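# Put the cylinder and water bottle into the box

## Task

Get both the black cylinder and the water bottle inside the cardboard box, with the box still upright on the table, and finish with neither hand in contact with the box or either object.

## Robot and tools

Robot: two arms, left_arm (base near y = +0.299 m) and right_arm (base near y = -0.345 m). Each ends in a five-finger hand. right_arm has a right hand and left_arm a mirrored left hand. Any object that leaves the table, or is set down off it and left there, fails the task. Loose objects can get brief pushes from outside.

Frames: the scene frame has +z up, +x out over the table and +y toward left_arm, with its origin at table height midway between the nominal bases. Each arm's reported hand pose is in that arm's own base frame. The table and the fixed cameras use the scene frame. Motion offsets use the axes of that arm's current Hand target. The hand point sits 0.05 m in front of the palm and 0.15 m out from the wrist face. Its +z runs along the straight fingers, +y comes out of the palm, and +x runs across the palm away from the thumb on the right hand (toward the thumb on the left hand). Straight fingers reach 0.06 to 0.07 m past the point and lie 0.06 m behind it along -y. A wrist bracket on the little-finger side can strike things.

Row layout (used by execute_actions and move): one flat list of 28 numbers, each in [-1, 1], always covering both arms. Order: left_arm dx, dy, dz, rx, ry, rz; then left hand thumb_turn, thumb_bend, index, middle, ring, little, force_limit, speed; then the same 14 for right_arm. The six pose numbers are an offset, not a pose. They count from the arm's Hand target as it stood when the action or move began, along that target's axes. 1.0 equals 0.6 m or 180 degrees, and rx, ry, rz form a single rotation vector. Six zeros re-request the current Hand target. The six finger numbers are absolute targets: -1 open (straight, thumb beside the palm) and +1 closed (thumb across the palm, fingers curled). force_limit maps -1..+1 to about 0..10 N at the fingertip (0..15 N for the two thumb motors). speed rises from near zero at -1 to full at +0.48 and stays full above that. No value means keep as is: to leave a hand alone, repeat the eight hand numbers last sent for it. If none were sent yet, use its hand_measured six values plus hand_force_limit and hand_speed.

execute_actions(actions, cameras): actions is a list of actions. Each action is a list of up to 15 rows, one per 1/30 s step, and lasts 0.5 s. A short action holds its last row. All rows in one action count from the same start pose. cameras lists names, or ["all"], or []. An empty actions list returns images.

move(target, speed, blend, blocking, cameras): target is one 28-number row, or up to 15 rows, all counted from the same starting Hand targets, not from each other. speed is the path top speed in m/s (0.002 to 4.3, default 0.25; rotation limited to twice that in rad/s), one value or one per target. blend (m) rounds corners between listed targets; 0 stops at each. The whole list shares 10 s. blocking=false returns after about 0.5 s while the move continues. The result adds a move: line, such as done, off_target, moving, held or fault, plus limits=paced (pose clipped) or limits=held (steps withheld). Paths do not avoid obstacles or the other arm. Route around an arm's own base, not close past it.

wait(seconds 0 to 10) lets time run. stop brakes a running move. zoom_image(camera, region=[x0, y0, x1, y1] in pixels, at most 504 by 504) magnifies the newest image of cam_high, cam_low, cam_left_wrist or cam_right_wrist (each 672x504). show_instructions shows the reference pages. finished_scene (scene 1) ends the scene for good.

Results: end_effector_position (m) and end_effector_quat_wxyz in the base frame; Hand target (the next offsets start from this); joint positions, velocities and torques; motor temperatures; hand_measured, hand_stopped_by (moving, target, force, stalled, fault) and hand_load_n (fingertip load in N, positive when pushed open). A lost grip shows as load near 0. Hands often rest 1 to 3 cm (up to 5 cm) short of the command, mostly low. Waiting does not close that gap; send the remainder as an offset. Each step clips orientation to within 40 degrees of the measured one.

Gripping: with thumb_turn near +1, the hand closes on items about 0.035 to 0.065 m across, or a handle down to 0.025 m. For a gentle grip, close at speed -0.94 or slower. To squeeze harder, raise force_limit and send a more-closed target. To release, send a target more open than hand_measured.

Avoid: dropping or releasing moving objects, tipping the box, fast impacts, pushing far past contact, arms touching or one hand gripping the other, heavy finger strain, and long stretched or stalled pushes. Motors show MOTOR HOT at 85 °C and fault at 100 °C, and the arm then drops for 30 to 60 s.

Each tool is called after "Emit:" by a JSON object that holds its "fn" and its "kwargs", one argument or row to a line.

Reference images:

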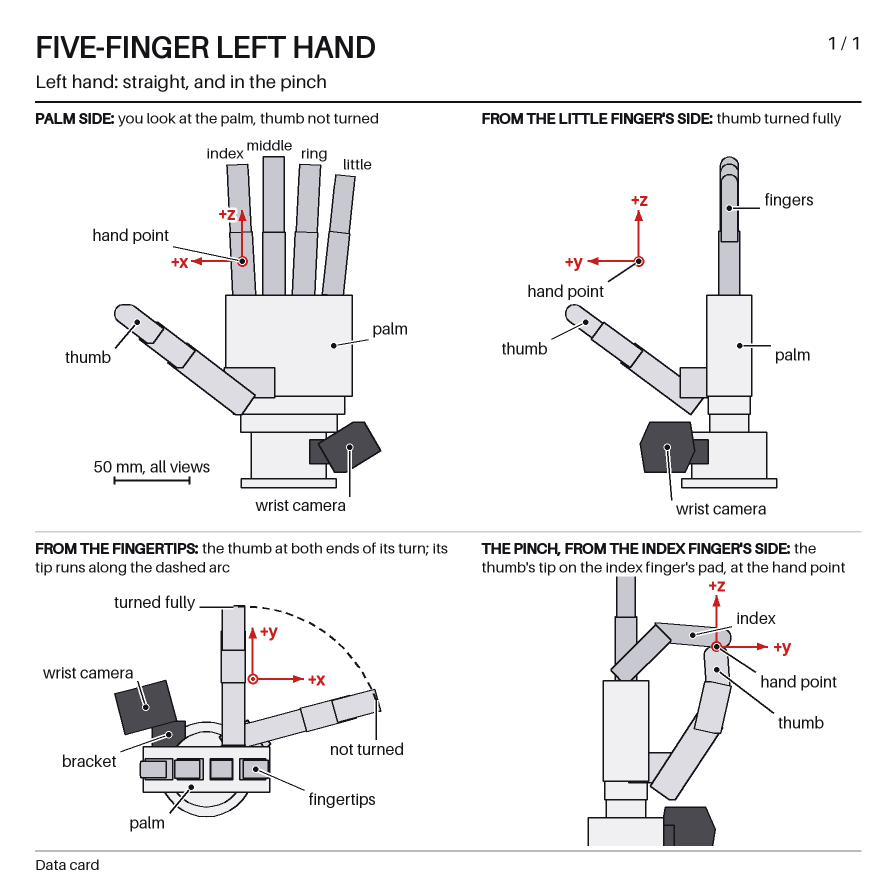

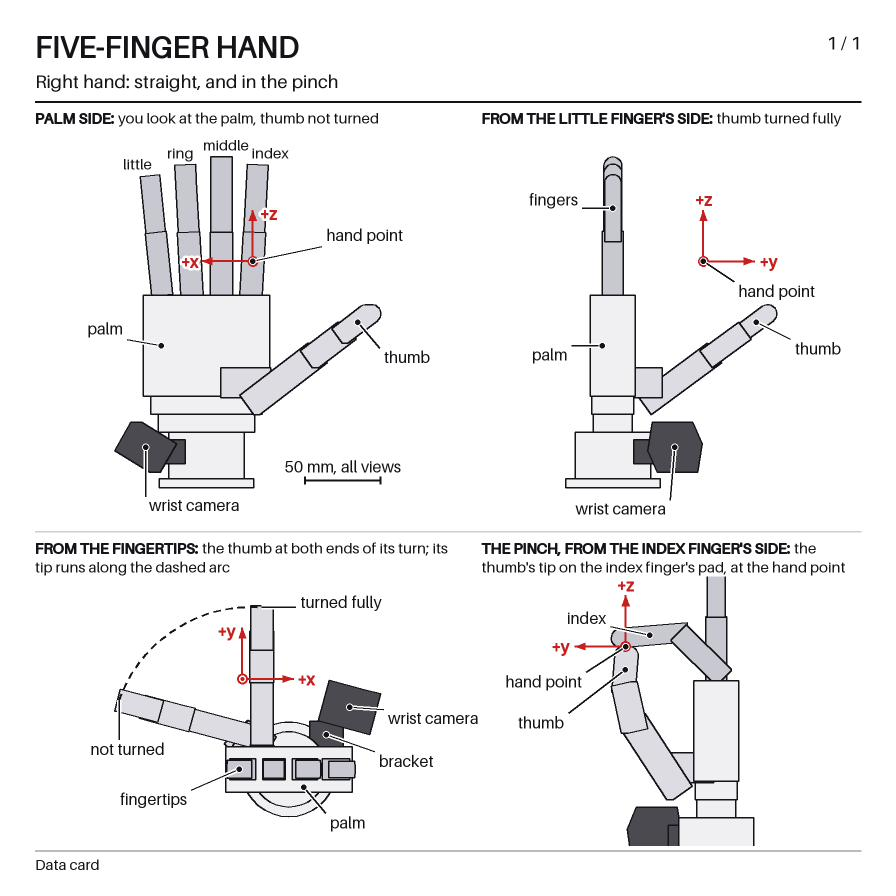

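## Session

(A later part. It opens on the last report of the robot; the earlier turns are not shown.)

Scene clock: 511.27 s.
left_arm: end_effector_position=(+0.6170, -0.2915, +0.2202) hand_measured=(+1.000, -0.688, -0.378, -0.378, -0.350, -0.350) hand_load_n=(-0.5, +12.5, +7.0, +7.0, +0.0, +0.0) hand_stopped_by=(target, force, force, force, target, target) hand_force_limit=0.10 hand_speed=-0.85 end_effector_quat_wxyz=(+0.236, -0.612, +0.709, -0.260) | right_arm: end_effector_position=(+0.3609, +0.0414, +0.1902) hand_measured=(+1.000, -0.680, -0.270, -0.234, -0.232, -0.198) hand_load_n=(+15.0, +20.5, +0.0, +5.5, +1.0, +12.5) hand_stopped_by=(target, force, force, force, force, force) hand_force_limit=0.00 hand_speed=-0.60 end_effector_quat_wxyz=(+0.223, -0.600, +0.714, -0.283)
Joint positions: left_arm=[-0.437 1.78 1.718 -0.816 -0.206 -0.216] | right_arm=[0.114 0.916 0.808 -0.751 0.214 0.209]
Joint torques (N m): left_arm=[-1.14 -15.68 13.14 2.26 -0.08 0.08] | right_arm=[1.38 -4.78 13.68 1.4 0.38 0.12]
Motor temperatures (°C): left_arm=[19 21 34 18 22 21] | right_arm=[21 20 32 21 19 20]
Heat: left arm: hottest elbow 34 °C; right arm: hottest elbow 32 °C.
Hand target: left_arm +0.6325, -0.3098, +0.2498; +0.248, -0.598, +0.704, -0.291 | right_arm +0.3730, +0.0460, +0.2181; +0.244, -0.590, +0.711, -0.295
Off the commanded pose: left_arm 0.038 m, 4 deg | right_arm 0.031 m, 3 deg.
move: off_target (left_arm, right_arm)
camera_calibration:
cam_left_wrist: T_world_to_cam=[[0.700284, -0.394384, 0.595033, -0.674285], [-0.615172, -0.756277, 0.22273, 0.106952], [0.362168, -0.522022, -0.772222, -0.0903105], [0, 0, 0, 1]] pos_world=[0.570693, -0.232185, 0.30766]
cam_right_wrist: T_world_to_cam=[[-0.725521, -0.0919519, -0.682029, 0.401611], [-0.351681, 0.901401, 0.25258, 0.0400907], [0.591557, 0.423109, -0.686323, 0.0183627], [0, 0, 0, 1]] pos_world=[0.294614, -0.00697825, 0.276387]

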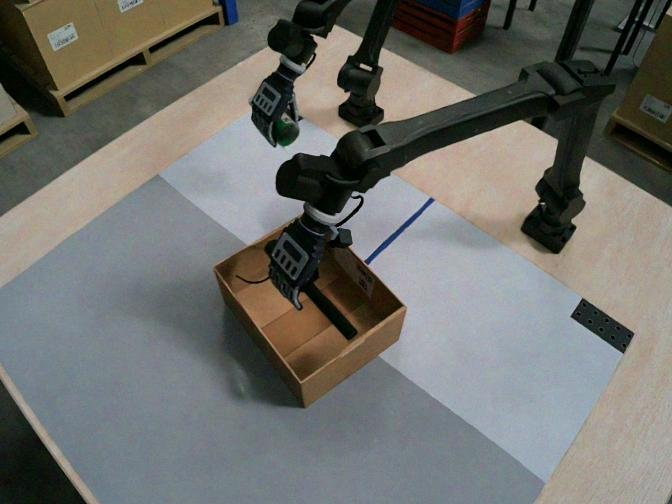

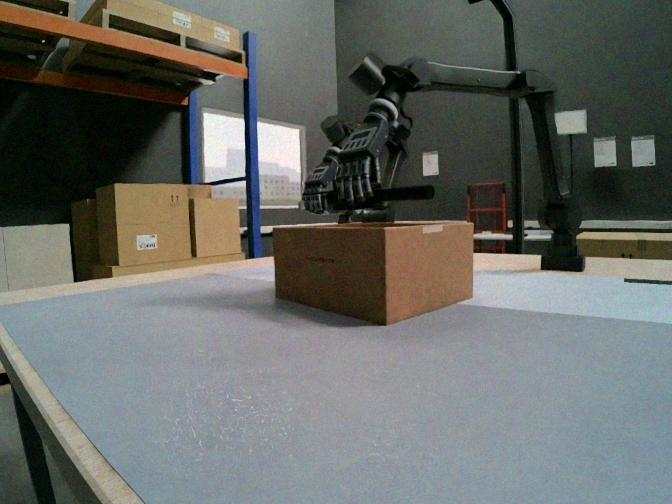

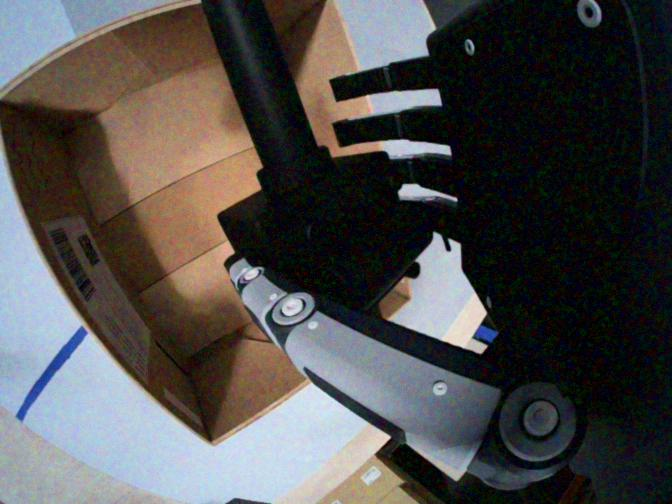

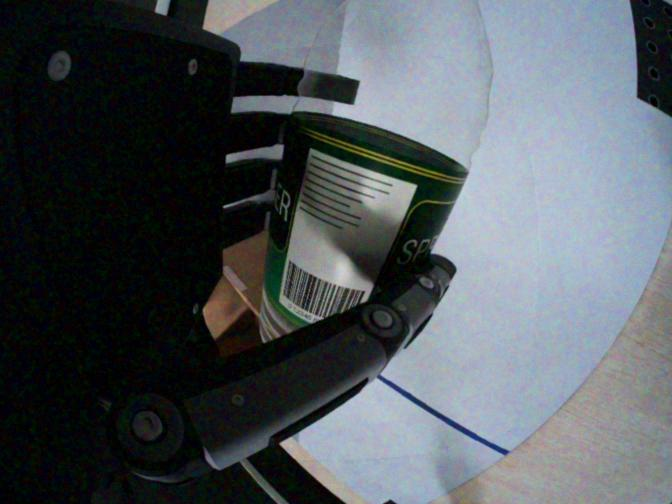

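Emit:
{"fn": "move", "kwargs": {
  "target": [
    [0.052,-0.0138,0.0138,0,0,0,1,0.5,0.3,0.3,-0.35,-0.35,0.1,-0.85,0,0,0,0,0,0,1,-0.67,0.6,0.6,0.6,0.6,0,-0.6],
    [0.052,0.139,0.167,0,0,0,1,0.5,0.3,0.3,-0.35,-0.35,0.1,-0.85,0,0,0,0,0,0,1,-0.67,0.6,0.6,0.6,0.6,0,-0.6]
  ],
  "cameras": ["all"],
  "speed": 0.1
}}

Scene clock: 551.77 s.
left_arm: end_effector_position=(+0.6412, -0.3377, +0.1472) hand_measured=(+1.000, -0.688, -0.378, -0.378, -0.350, -0.350) hand_load_n=(-1.0, +13.5, +7.5, +6.5, +0.0, +0.0) hand_stopped_by=(target, force, force, force, target, target) hand_force_limit=0.10 hand_speed=-0.85 end_effector_quat_wxyz=(+0.254, -0.598, +0.697, -0.304) | right_arm: end_effector_position=(+0.3609, +0.0414, +0.1902) hand_measured=(+1.000, -0.680, -0.270, -0.234, -0.232, -0.198) hand_load_n=(+15.0, +20.0, +0.0, +6.0, +1.0, +13.0) hand_stopped_by=(target, force, force, force, force, force) hand_force_limit=0.00 hand_speed=-0.60 end_effector_quat_wxyz=(+0.223, -0.600, +0.714, -0.283)
Joint positions: left_arm=[-0.486 1.868 1.612 -0.527 -0.23 -0.237] | right_arm=[0.114 0.916 0.808 -0.751 0.214 0.209]
Joint torques (N m): left_arm=[-0.56 -14.68 7.92 2.24 -0.28 -0.04] | right_arm=[1.26 -4.84 13.7 1.42 0.37 0.12]
Heat: left arm: hottest elbow 36 °C; right arm: hottest elbow 34 °C.
Hand target: left_arm +0.6392, -0.3424, +0.1200; +0.248, -0.598, +0.704, -0.291 | right_arm +0.3730, +0.0460, +0.2181; +0.244, -0.590, +0.711, -0.295
Off the commanded pose: left_arm 0.028 m, 2 deg | right_arm 0.031 m, 3 deg.
move: off_target (left_arm, right_arm)
camera_calibration:
cam_left_wrist: T_world_to_cam=[[0.636225, -0.380268, 0.671278, -0.631449], [-0.646991, -0.736946, 0.195739, 0.134096], [0.420262, -0.558844, -0.714893, -0.237656], [0, 0, 0, 1]] pos_world=[0.588381, -0.274111, 0.227731]
cam_right_wrist: T_world_to_cam=[[-0.725521, -0.0919519, -0.682029, 0.401611], [-0.351681, 0.901401, 0.25258, 0.0400907], [0.591557, 0.423109, -0.686323, 0.0183627], [0, 0, 0, 1]] pos_world=[0.294614, -0.00697825, 0.276387]

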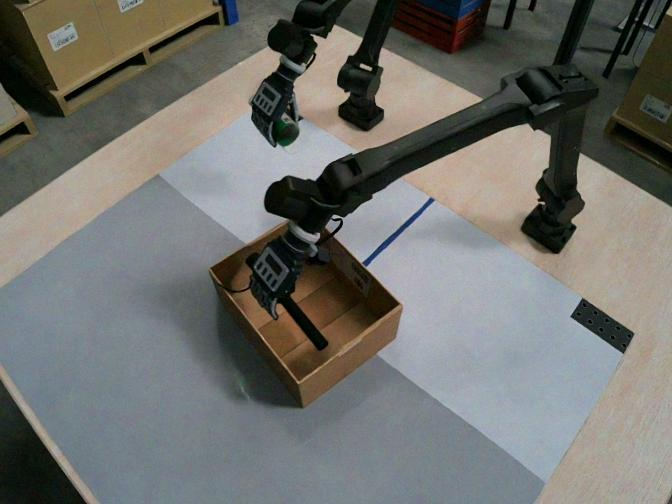

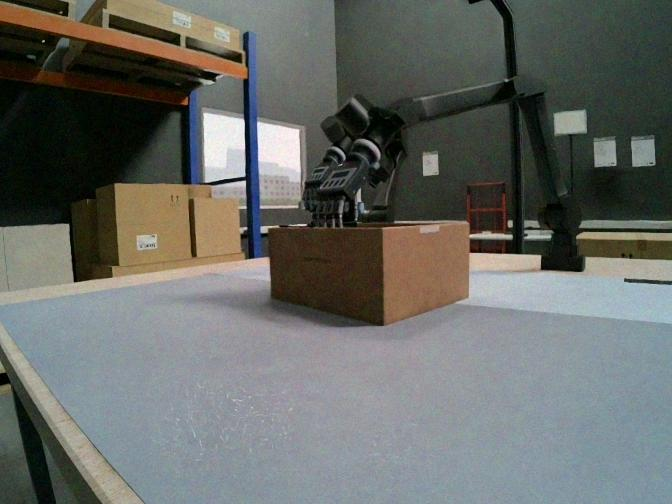

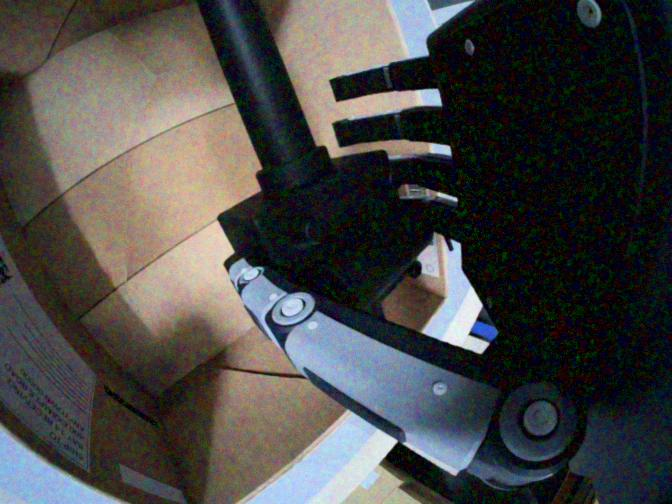

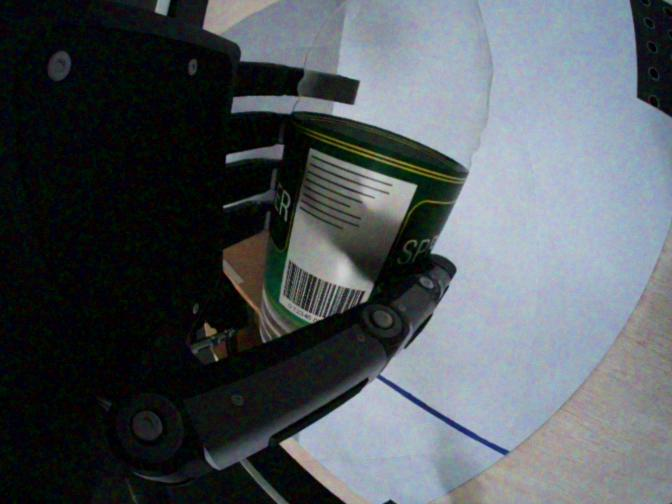

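Emit:
{"fn": "zoom_image", "kwargs": {
  "camera": "cam_high",
  "region": [200, 190, 420, 410]
}}

Emit:
{"fn": "zoom_image", "kwargs": {
  "camera": "cam_low",
  "region": [250, 130, 480, 340]
}}

Emit:
{"fn": "zoom_image", "kwargs": {
  "camera": "cam_left_wrist",
  "region": [250, 100, 503, 353]
}}

Scaled by 2.291 from the camera's 672x504 image, which has a finer 960x720 frame.

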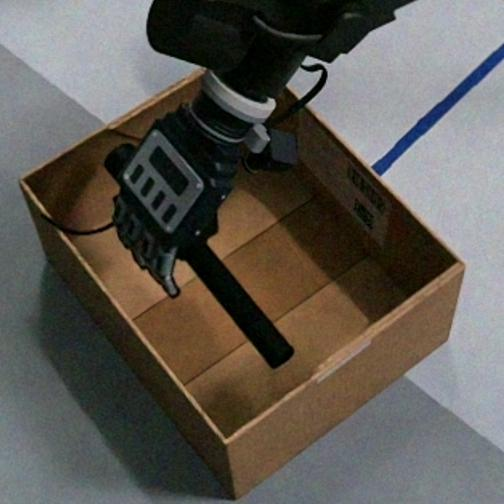

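Scaled by 2.191 from the camera's 672x504 image, which has a finer 960x720 frame.

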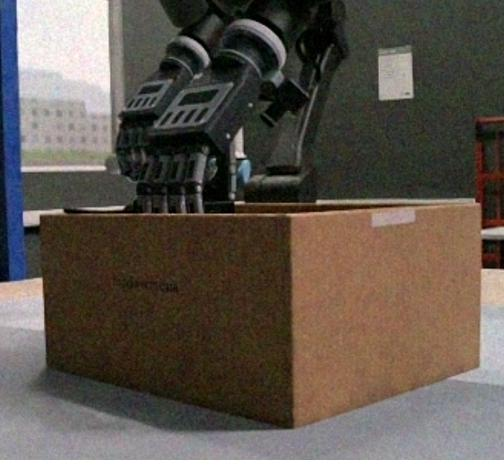

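Scaled by 1.992 from the camera's 672x504 image, which has a finer 960x720 frame.

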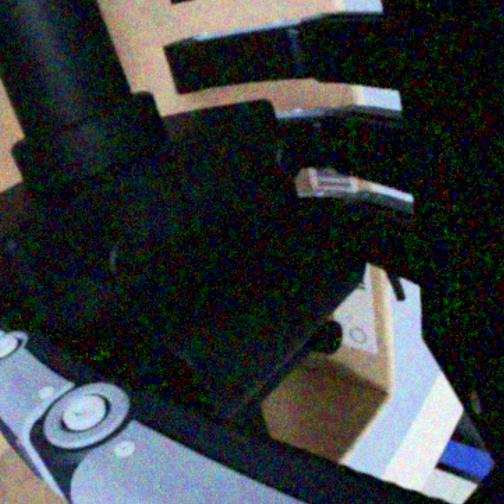

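Emit:
{"fn": "move", "kwargs": {
  "target": [0,-0.130,-0.130,0,0,0,1,0.5,0.3,0.3,-0.35,-0.35,0.1,-0.85,0,0,0,0,0,0,1,-0.67,0.6,0.6,0.6,0.6,0,-0.6],
  "cameras": ["all"],
  "speed": 0.1
}}

Emit:
{"fn": "zoom_image", "kwargs": {
  "camera": "cam_high",
  "region": [200, 190, 420, 410]
}}

Scene clock: 588.00 s.
left_arm: end_effector_position=(+0.6297, -0.3321, +0.1944) hand_measured=(+1.000, -0.688, -0.378, -0.378, -0.350, -0.350) hand_load_n=(+0.0, +12.5, +7.5, +7.0, +0.0, +0.0) hand_stopped_by=(target, force, force, force, target, target) hand_force_limit=0.10 hand_speed=-0.85 end_effector_quat_wxyz=(+0.237, -0.606, +0.710, -0.267) | right_arm: end_effector_position=(+0.3609, +0.0414, +0.1902) hand_measured=(+1.000, -0.680, -0.270, -0.234, -0.232, -0.198) hand_load_n=(+15.0, +20.0, +0.0, +5.5, +1.0, +12.5) hand_stopped_by=(target, force, force, force, force, force) hand_force_limit=0.00 hand_speed=-0.60 end_effector_quat_wxyz=(+0.223, -0.600, +0.714, -0.283)
Joint positions: left_arm=[-0.486 1.86 1.761 -0.773 -0.23 -0.244] | right_arm=[0.114 0.916 0.808 -0.751 0.214 0.209]
Joint torques (N m): left_arm=[-0.62 -18.2 12.6 1.44 -0.28 0.04] | right_arm=[1.32 -4.89 13.71 1.44 0.38 0.12]
Heat: left arm: hottest elbow 34 °C; right arm: hottest elbow 35 °C.
Hand target: left_arm +0.6392, -0.3424, +0.2301; +0.248, -0.598, +0.704, -0.291 | right_arm +0.3730, +0.0460, +0.2181; +0.244, -0.590, +0.711, -0.295
Off the commanded pose: left_arm 0.039 m, 3 deg | right_arm 0.031 m, 3 deg.
move: off_target (left_arm, right_arm)
camera_calibration:
cam_left_wrist: T_world_to_cam=[[0.689263, -0.399826, 0.604199, -0.680523], [-0.626325, -0.748021, 0.219504, 0.100185], [0.36419, -0.52972, -0.766004, -0.141036], [0, 0, 0, 1]] pos_world=[0.583172, -0.27186, 0.281146]
cam_right_wrist: T_world_to_cam=[[-0.725521, -0.0919519, -0.682029, 0.401611], [-0.351681, 0.901401, 0.25258, 0.0400907], [0.591557, 0.423109, -0.686323, 0.0183627], [0, 0, 0, 1]] pos_world=[0.294614, -0.00697825, 0.276387]

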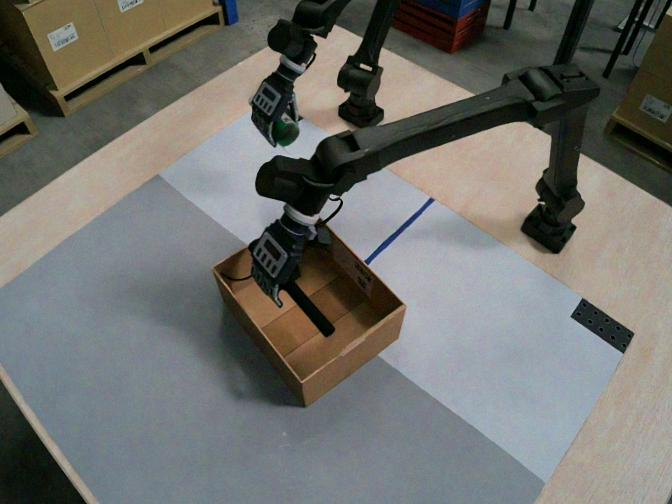

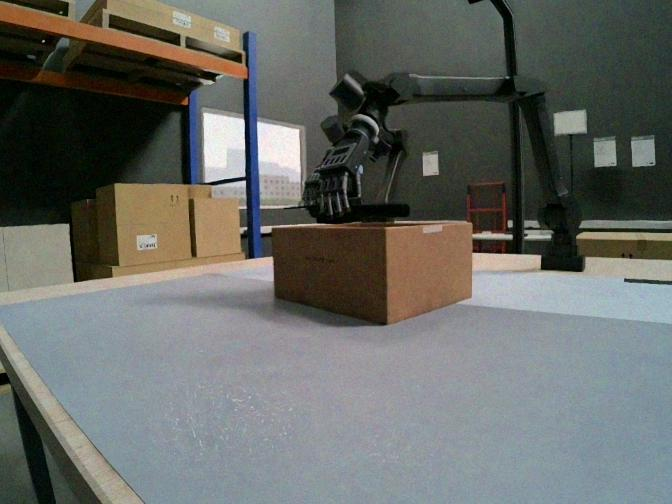

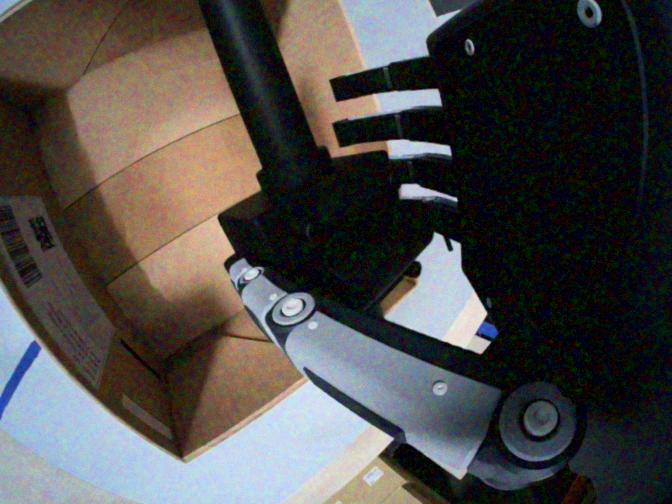

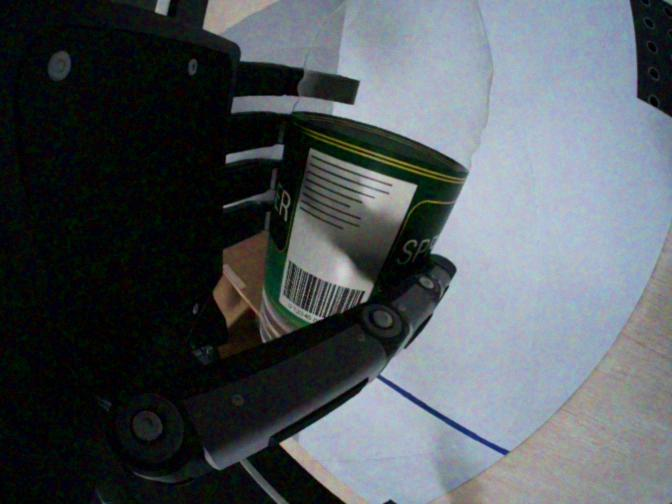

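Scaled by 2.291 from the camera's 672x504 image, which has a finer 960x720 frame.

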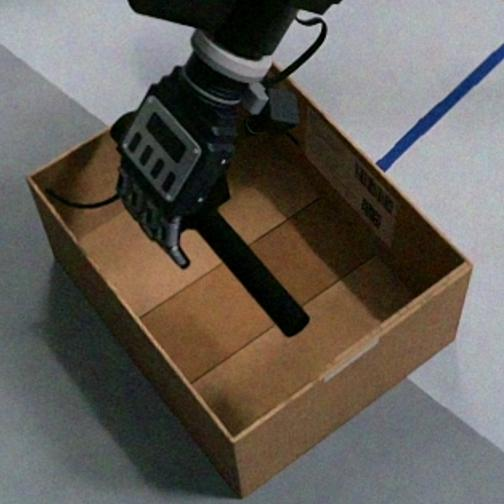

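Emit:
{"fn": "move", "kwargs": {
  "target": [
    [-0.0128,0.0423,-0.0423,0,0,0,1,0.5,0.3,0.3,-0.35,-0.35,0.1,-0.85,0,0,0,0,0,0,1,-0.67,0.6,0.6,0.6,0.6,0,-0.6],
    [-0.0128,0.160,0.0755,0,0,0,1,0.5,0.3,0.3,-0.35,-0.35,0.1,-0.85,0,0,0,0,0,0,1,-0.67,0.6,0.6,0.6,0.6,0,-0.6]
  ],
  "cameras": ["cam_high","cam_low","cam_left_wrist"],
  "speed": 0.1
}}

Emit:
{"fn": "zoom_image", "kwargs": {
  "camera": "cam_high",
  "region": [200, 190, 420, 410]
}}

Scene clock: 622.10 s.
left_arm: end_effector_position=(+0.6011, -0.3167, +0.1227) hand_measured=(+1.000, -0.688, -0.378, -0.378, -0.350, -0.350) hand_load_n=(+0.0, +13.0, +7.5, +7.0, +0.0, +0.0) hand_stopped_by=(target, force, force, force, target, target) hand_force_limit=0.10 hand_speed=-0.85 end_effector_quat_wxyz=(+0.243, -0.605, +0.706, -0.276) | right_arm: end_effector_position=(+0.3609, +0.0414, +0.1902) hand_measured=(+1.000, -0.680, -0.270, -0.234, -0.232, -0.198) hand_load_n=(+14.5, +20.0, +0.0, +5.5, +1.0, +13.0) hand_stopped_by=(target, force, force, force, force, force) hand_force_limit=0.00 hand_speed=-0.60 end_effector_quat_wxyz=(+0.223, -0.600, +0.714, -0.283)
Joint positions: left_arm=[-0.487 1.802 1.477 -0.522 -0.235 -0.244] | right_arm=[0.114 0.916 0.808 -0.751 0.214 0.209]
Joint torques (N m): left_arm=[-1.14 -15.85 9.02 2.58 -0.29 -0.03] | right_arm=[1.32 -4.84 13.67 1.43 0.37 0.12]
Motor temperatures (°C): left_arm=[19 26 37 18 22 21] | right_arm=[21 20 35 21 19 20]
Heat: left arm: hottest elbow 37 °C; right arm: hottest elbow 35 °C.
Hand target: left_arm +0.6049, -0.3291, +0.1302; +0.248, -0.598, +0.704, -0.291 | right_arm +0.3730, +0.0460, +0.2181; +0.244, -0.590, +0.711, -0.295
Off the commanded pose: left_arm 0.015 m, 2 deg | right_arm 0.031 m, 3 deg.
move: off_target (left_arm, right_arm)
camera_calibration:
cam_left_wrist: T_world_to_cam=[[0.675956, -0.393558, 0.623054, -0.603664], [-0.629716, -0.74764, 0.210929, 0.112743], [0.382807, -0.534926, -0.753202, -0.191745], [0, 0, 0, 1]] pos_world=[0.552447, -0.255855, 0.207911]
Images, in order (width x height): cam_high 672x504, cam_low 672x504, cam_left_wrist 672x504.

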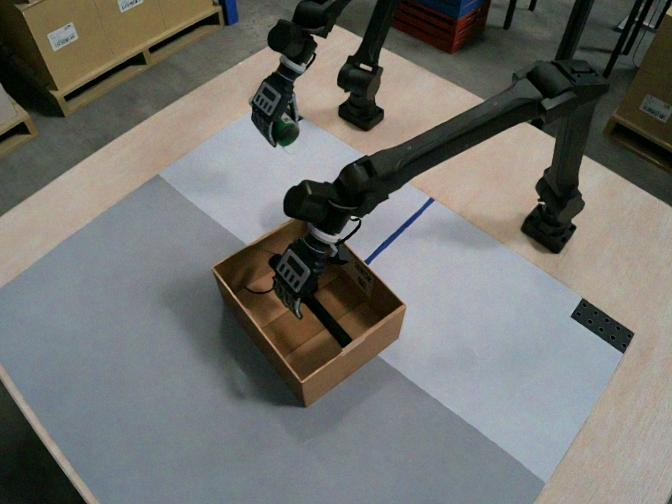

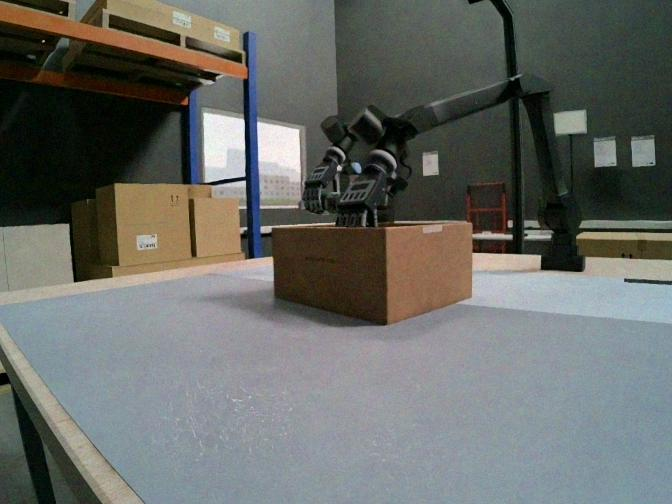

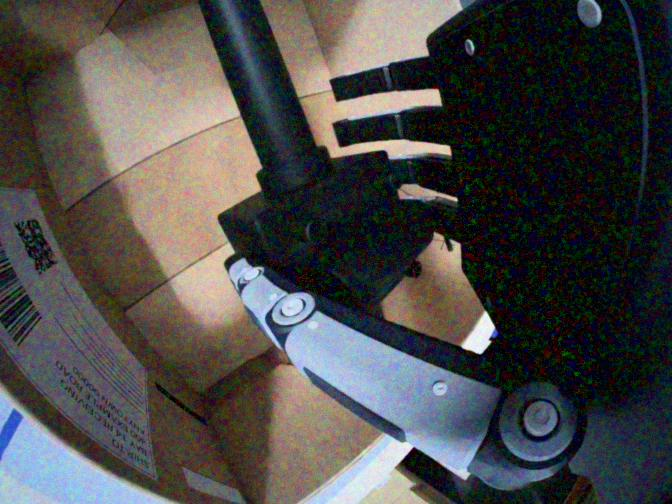

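Scaled by 2.291 from the camera's 672x504 image, which has a finer 960x720 frame.

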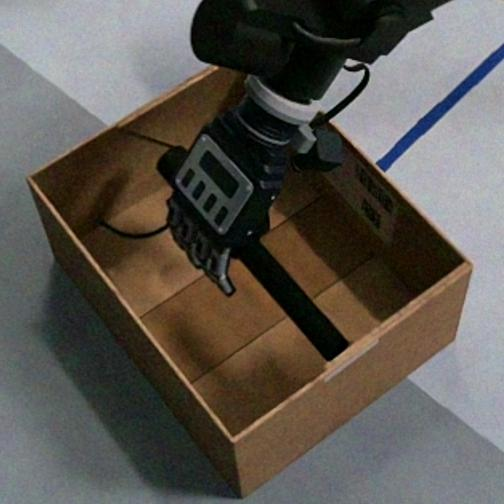

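Emit:
{"fn": "move", "kwargs": {
  "target": [
    [0.0417,-0.0089,0.0089,0,0,0,1,0.5,0.3,0.3,-0.35,-0.35,0.1,-0.85,0,0,0,0,0,0,1,-0.67,0.6,0.6,0.6,0.6,0,-0.6],
    [0.0417,0.0795,0.0972,0,0,0,1,0.5,0.3,0.3,-0.35,-0.35,0.1,-0.85,0,0,0,0,0,0,1,-0.67,0.6,0.6,0.6,0.6,0,-0.6]
  ],
  "cameras": ["cam_high","cam_low","cam_left_wrist"],
  "speed": 0.1
}}

Emit:
{"fn": "zoom_image", "kwargs": {
  "camera": "cam_high",
  "region": [200, 190, 420, 410]
}}

Scene clock: 640.43 s.
left_arm: end_effector_position=(+0.6029, -0.3444, +0.0475) hand_measured=(+1.000, -0.688, -0.378, -0.378, -0.350, -0.350) hand_load_n=(-0.5, +12.5, +7.5, +7.0, +0.0, +0.0) hand_stopped_by=(target, force, force, force, target, target) hand_force_limit=0.10 hand_speed=-0.85 end_effector_quat_wxyz=(+0.245, -0.599, +0.711, -0.275) | right_arm: end_effector_position=(+0.3609, +0.0414, +0.1902) hand_measured=(+1.000, -0.680, -0.270, -0.234, -0.232, -0.198) hand_load_n=(+15.0, +20.0, +0.0, +6.0, +1.0, +13.0) hand_stopped_by=(target, force, force, force, force, force) hand_force_limit=0.00 hand_speed=-0.60 end_effector_quat_wxyz=(+0.223, -0.600, +0.714, -0.283)
Joint positions: left_arm=[-0.527 1.917 1.435 -0.372 -0.259 -0.259] | right_arm=[0.114 0.916 0.808 -0.751 0.214 0.209]
Joint torques (N m): left_arm=[-0.62 -16.79 8.51 2.55 -0.31 -0.14] | right_arm=[1.32 -4.89 13.65 1.44 0.37 0.12]
Heat: left arm: hottest elbow 36 °C; right arm: hottest elbow 36 °C.
Hand target: left_arm +0.6084, -0.3548, +0.0553; +0.248, -0.598, +0.704, -0.291 | right_arm +0.3730, +0.0460, +0.2181; +0.244, -0.590, +0.711, -0.295
Off the commanded pose: left_arm 0.014 m, 2 deg | right_arm 0.031 m, 3 deg.
move: off_target (left_arm, right_arm)
camera_calibration:
cam_left_wrist: T_world_to_cam=[[0.669887, -0.407466, 0.620663, -0.569931], [-0.639657, -0.741144, 0.203826, 0.11762], [0.376948, -0.533552, -0.757121, -0.259745], [0, 0, 0, 1]] pos_world=[0.554936, -0.283641, 0.133103]
Images, in order (width x height): cam_high 672x504, cam_low 672x504, cam_left_wrist 672x504.

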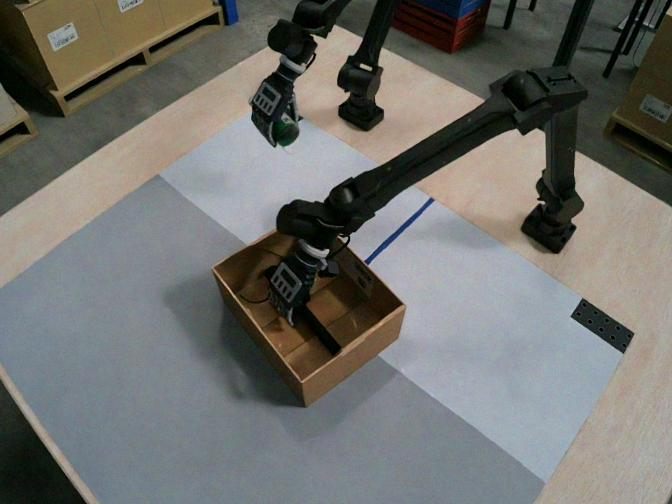

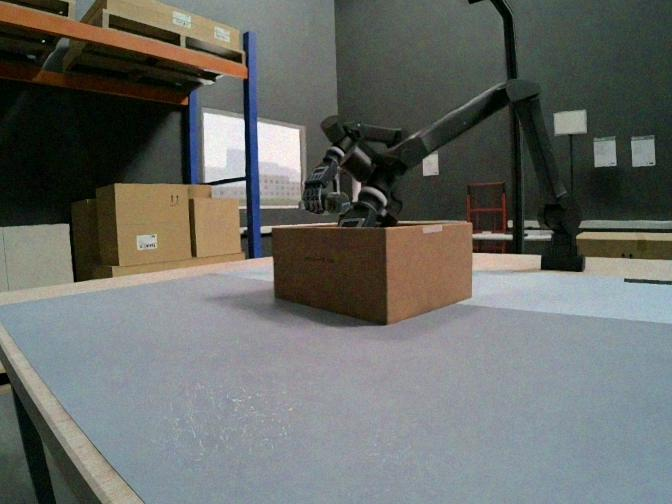

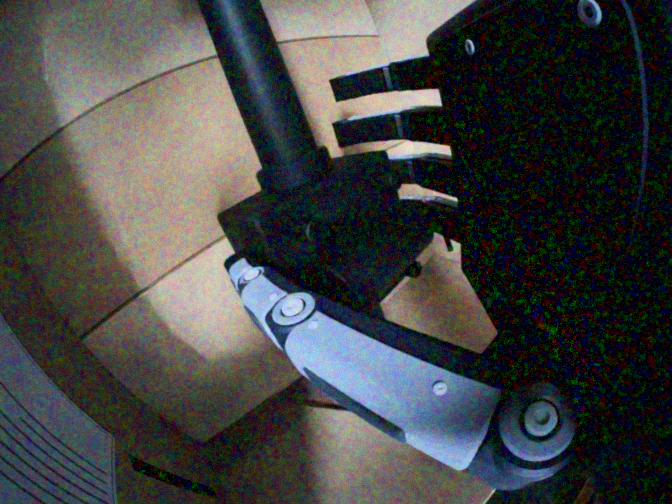

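Scaled by 2.291 from the camera's 672x504 image, which has a finer 960x720 frame.

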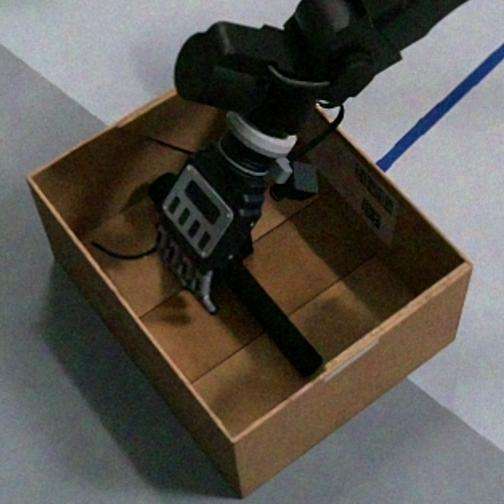

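Emit:
{"fn": "move", "kwargs": {
  "target": [0,0.0215,0.0215,0,0,0,1,0.5,0.3,0.3,-0.35,-0.35,0.1,-0.85,0,0,0,0,0,0,1,-0.67,0.6,0.6,0.6,0.6,0,-0.6],
  "cameras": ["cam_high","cam_left_wrist"],
  "speed": 0.05
}}

Scene clock: 646.57 s.
left_arm: end_effector_position=(+0.6075, -0.3469, +0.0458) hand_measured=(+1.000, -0.688, -0.378, -0.378, -0.350, -0.350) hand_load_n=(+0.0, +13.0, +7.5, +6.5, +0.0, +0.0) hand_stopped_by=(target, force, force, force, target, target) hand_force_limit=0.10 hand_speed=-0.85 end_effector_quat_wxyz=(+0.249, -0.598, +0.706, -0.287) | right_arm: end_effector_position=(+0.3609, +0.0414, +0.1902) hand_measured=(+1.000, -0.680, -0.270, -0.234, -0.232, -0.198) hand_load_n=(+15.0, +20.0, +0.0, +5.5, +1.0, +13.0) hand_stopped_by=(target, force, force, force, force, force) hand_force_limit=0.00 hand_speed=-0.60 end_effector_quat_wxyz=(+0.223, -0.600, +0.714, -0.283)
Joint positions: left_arm=[-0.527 1.921 1.425 -0.331 -0.259 -0.26] | right_arm=[0.114 0.916 0.808 -0.751 0.214 0.209]
Joint torques (N m): left_arm=[-0.73 -15.5 7.86 2.62 -0.27 -0.14] | right_arm=[1.32 -4.89 13.67 1.42 0.37 0.12]
Heat: left arm: hottest elbow 36 °C; right arm: hottest elbow 36 °C.
Hand target: left_arm +0.6084, -0.3549, +0.0372; +0.248, -0.598, +0.704, -0.291 | right_arm +0.3730, +0.0460, +0.2181; +0.244, -0.590, +0.711, -0.295
Off the commanded pose: left_arm 0.012 m, 1 deg | right_arm 0.031 m, 3 deg.
move: off_target (left_arm, right_arm)
camera_calibration:
cam_left_wrist: T_world_to_cam=[[0.655448, -0.398638, 0.641464, -0.562093], [-0.643799, -0.738973, 0.198599, 0.122584], [0.394855, -0.543145, -0.741001, -0.27901], [0, 0, 0, 1]] pos_world=[0.557511, -0.285028, 0.129471]
Images, in order (width x height): cam_high 672x504, cam_left_wrist 672x504.

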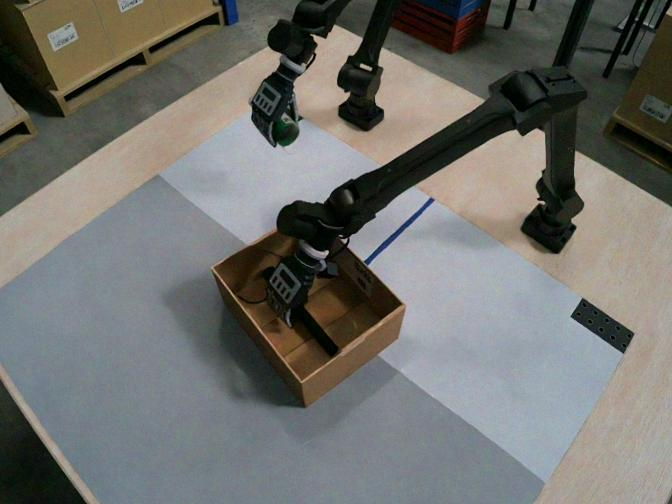

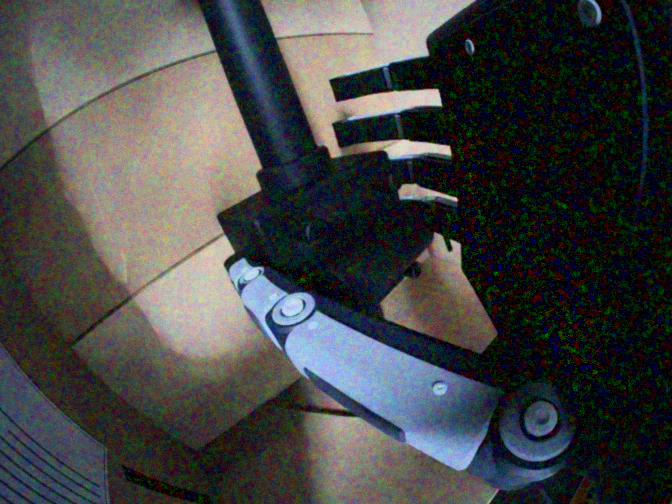

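Emit:
{"fn": "zoom_image", "kwargs": {
  "camera": "cam_high",
  "region": [230, 230, 360, 360]
}}

Emit:
{"fn": "zoom_image", "kwargs": {
  "camera": "cam_high",
  "region": [200, 190, 420, 410]
}}

Emit:
{"fn": "zoom_image", "kwargs": {
  "camera": "cam_left_wrist",
  "region": [180, 100, 503, 400]
}}

Scaled by 3.877 from the camera's 672x504 image, which has a finer 960x720 frame.

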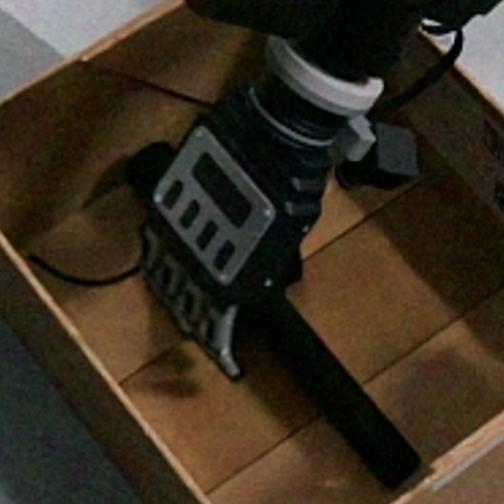

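Scaled by 2.291 from the camera's 672x504 image, which has a finer 960x720 frame.

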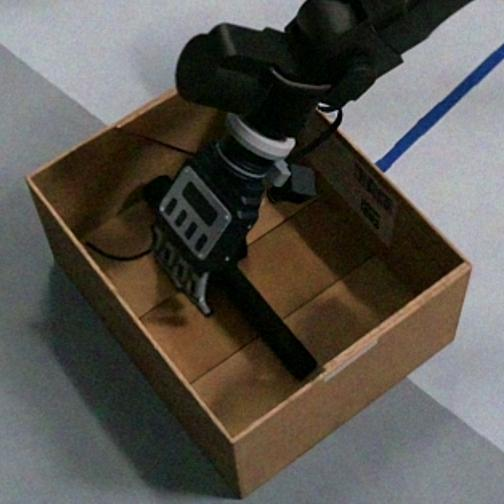

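Scaled by 1.560 from the camera's 672x504 image, which has a finer 960x720 frame.

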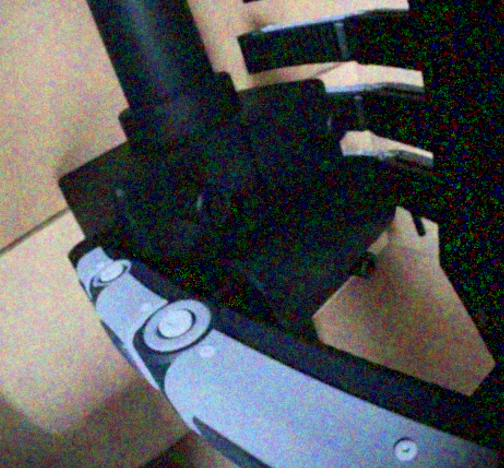

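Emit:
{"fn": "move", "kwargs": {
  "target": [0,-0.014,-0.014,0,0,0,1,-0.9,-0.75,-0.75,-0.75,-0.75,0.1,-0.6,0,0,0,0,0,0,1,-0.67,0.6,0.6,0.6,0.6,0,-0.6],
  "cameras": ["cam_high","cam_left_wrist"],
  "speed": 0.05
}}

Emit:
{"fn": "zoom_image", "kwargs": {
  "camera": "cam_high",
  "region": [200, 190, 420, 410]
}}

Scene clock: 687.53 s.
left_arm: end_effector_position=(+0.6075, -0.3469, +0.0458) hand_measured=(+1.000, -0.900, -0.750, -0.750, -0.750, -0.750) hand_load_n=(+0.0, +0.0, +0.0, +0.0, +0.0, +0.0) hand_stopped_by=(target, target, target, target, target, target) hand_force_limit=0.10 hand_speed=-0.60 end_effector_quat_wxyz=(+0.249, -0.598, +0.706, -0.287) | right_arm: end_effector_position=(+0.3609, +0.0414, +0.1902) hand_measured=(+1.000, -0.680, -0.270, -0.234, -0.232, -0.198) hand_load_n=(+14.5, +20.5, +0.0, +5.5, +1.0, +13.0) hand_stopped_by=(target, force, force, force, force, force) hand_force_limit=0.00 hand_speed=-0.60 end_effector_quat_wxyz=(+0.223, -0.600, +0.714, -0.283)
Joint positions: left_arm=[-0.527 1.921 1.425 -0.331 -0.259 -0.261] | right_arm=[0.114 0.916 0.808 -0.751 0.214 0.209]
Joint torques (N m): left_arm=[-0.67 -16.67 8.75 1.69 -0.27 -0.12] | right_arm=[1.32 -4.84 13.67 1.43 0.38 0.12]
Heat: left arm: hottest elbow 33 °C; right arm: hottest elbow 36 °C.
Hand target: left_arm +0.6084, -0.3549, +0.0491; +0.248, -0.598, +0.704, -0.291 | right_arm +0.3730, +0.0460, +0.2181; +0.244, -0.590, +0.711, -0.295
Off the commanded pose: left_arm 0.009 m, 1 deg | right_arm 0.031 m, 3 deg.
move: off_target (right_arm)
camera_calibration:
cam_left_wrist: T_world_to_cam=[[0.655675, -0.397911, 0.641683, -0.562082], [-0.643386, -0.73922, 0.199021, 0.122155], [0.395152, -0.543343, -0.740698, -0.279325], [0, 0, 0, 1]] pos_world=[0.557512, -0.285129, 0.129471]
Images, in order (width x height): cam_high 672x504, cam_left_wrist 672x504.

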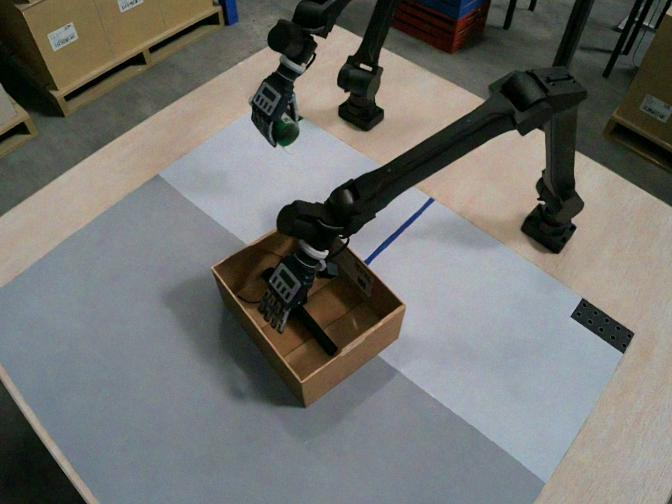

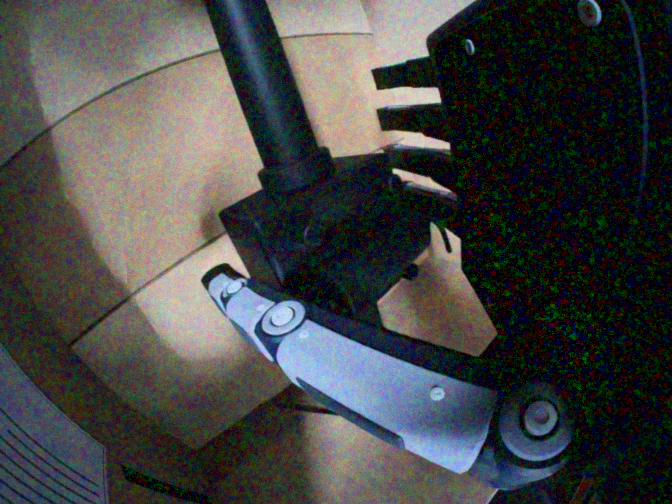

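Scaled by 2.291 from the camera's 672x504 image, which has a finer 960x720 frame.

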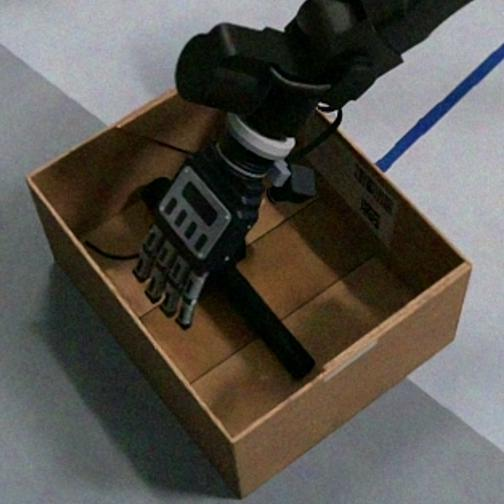

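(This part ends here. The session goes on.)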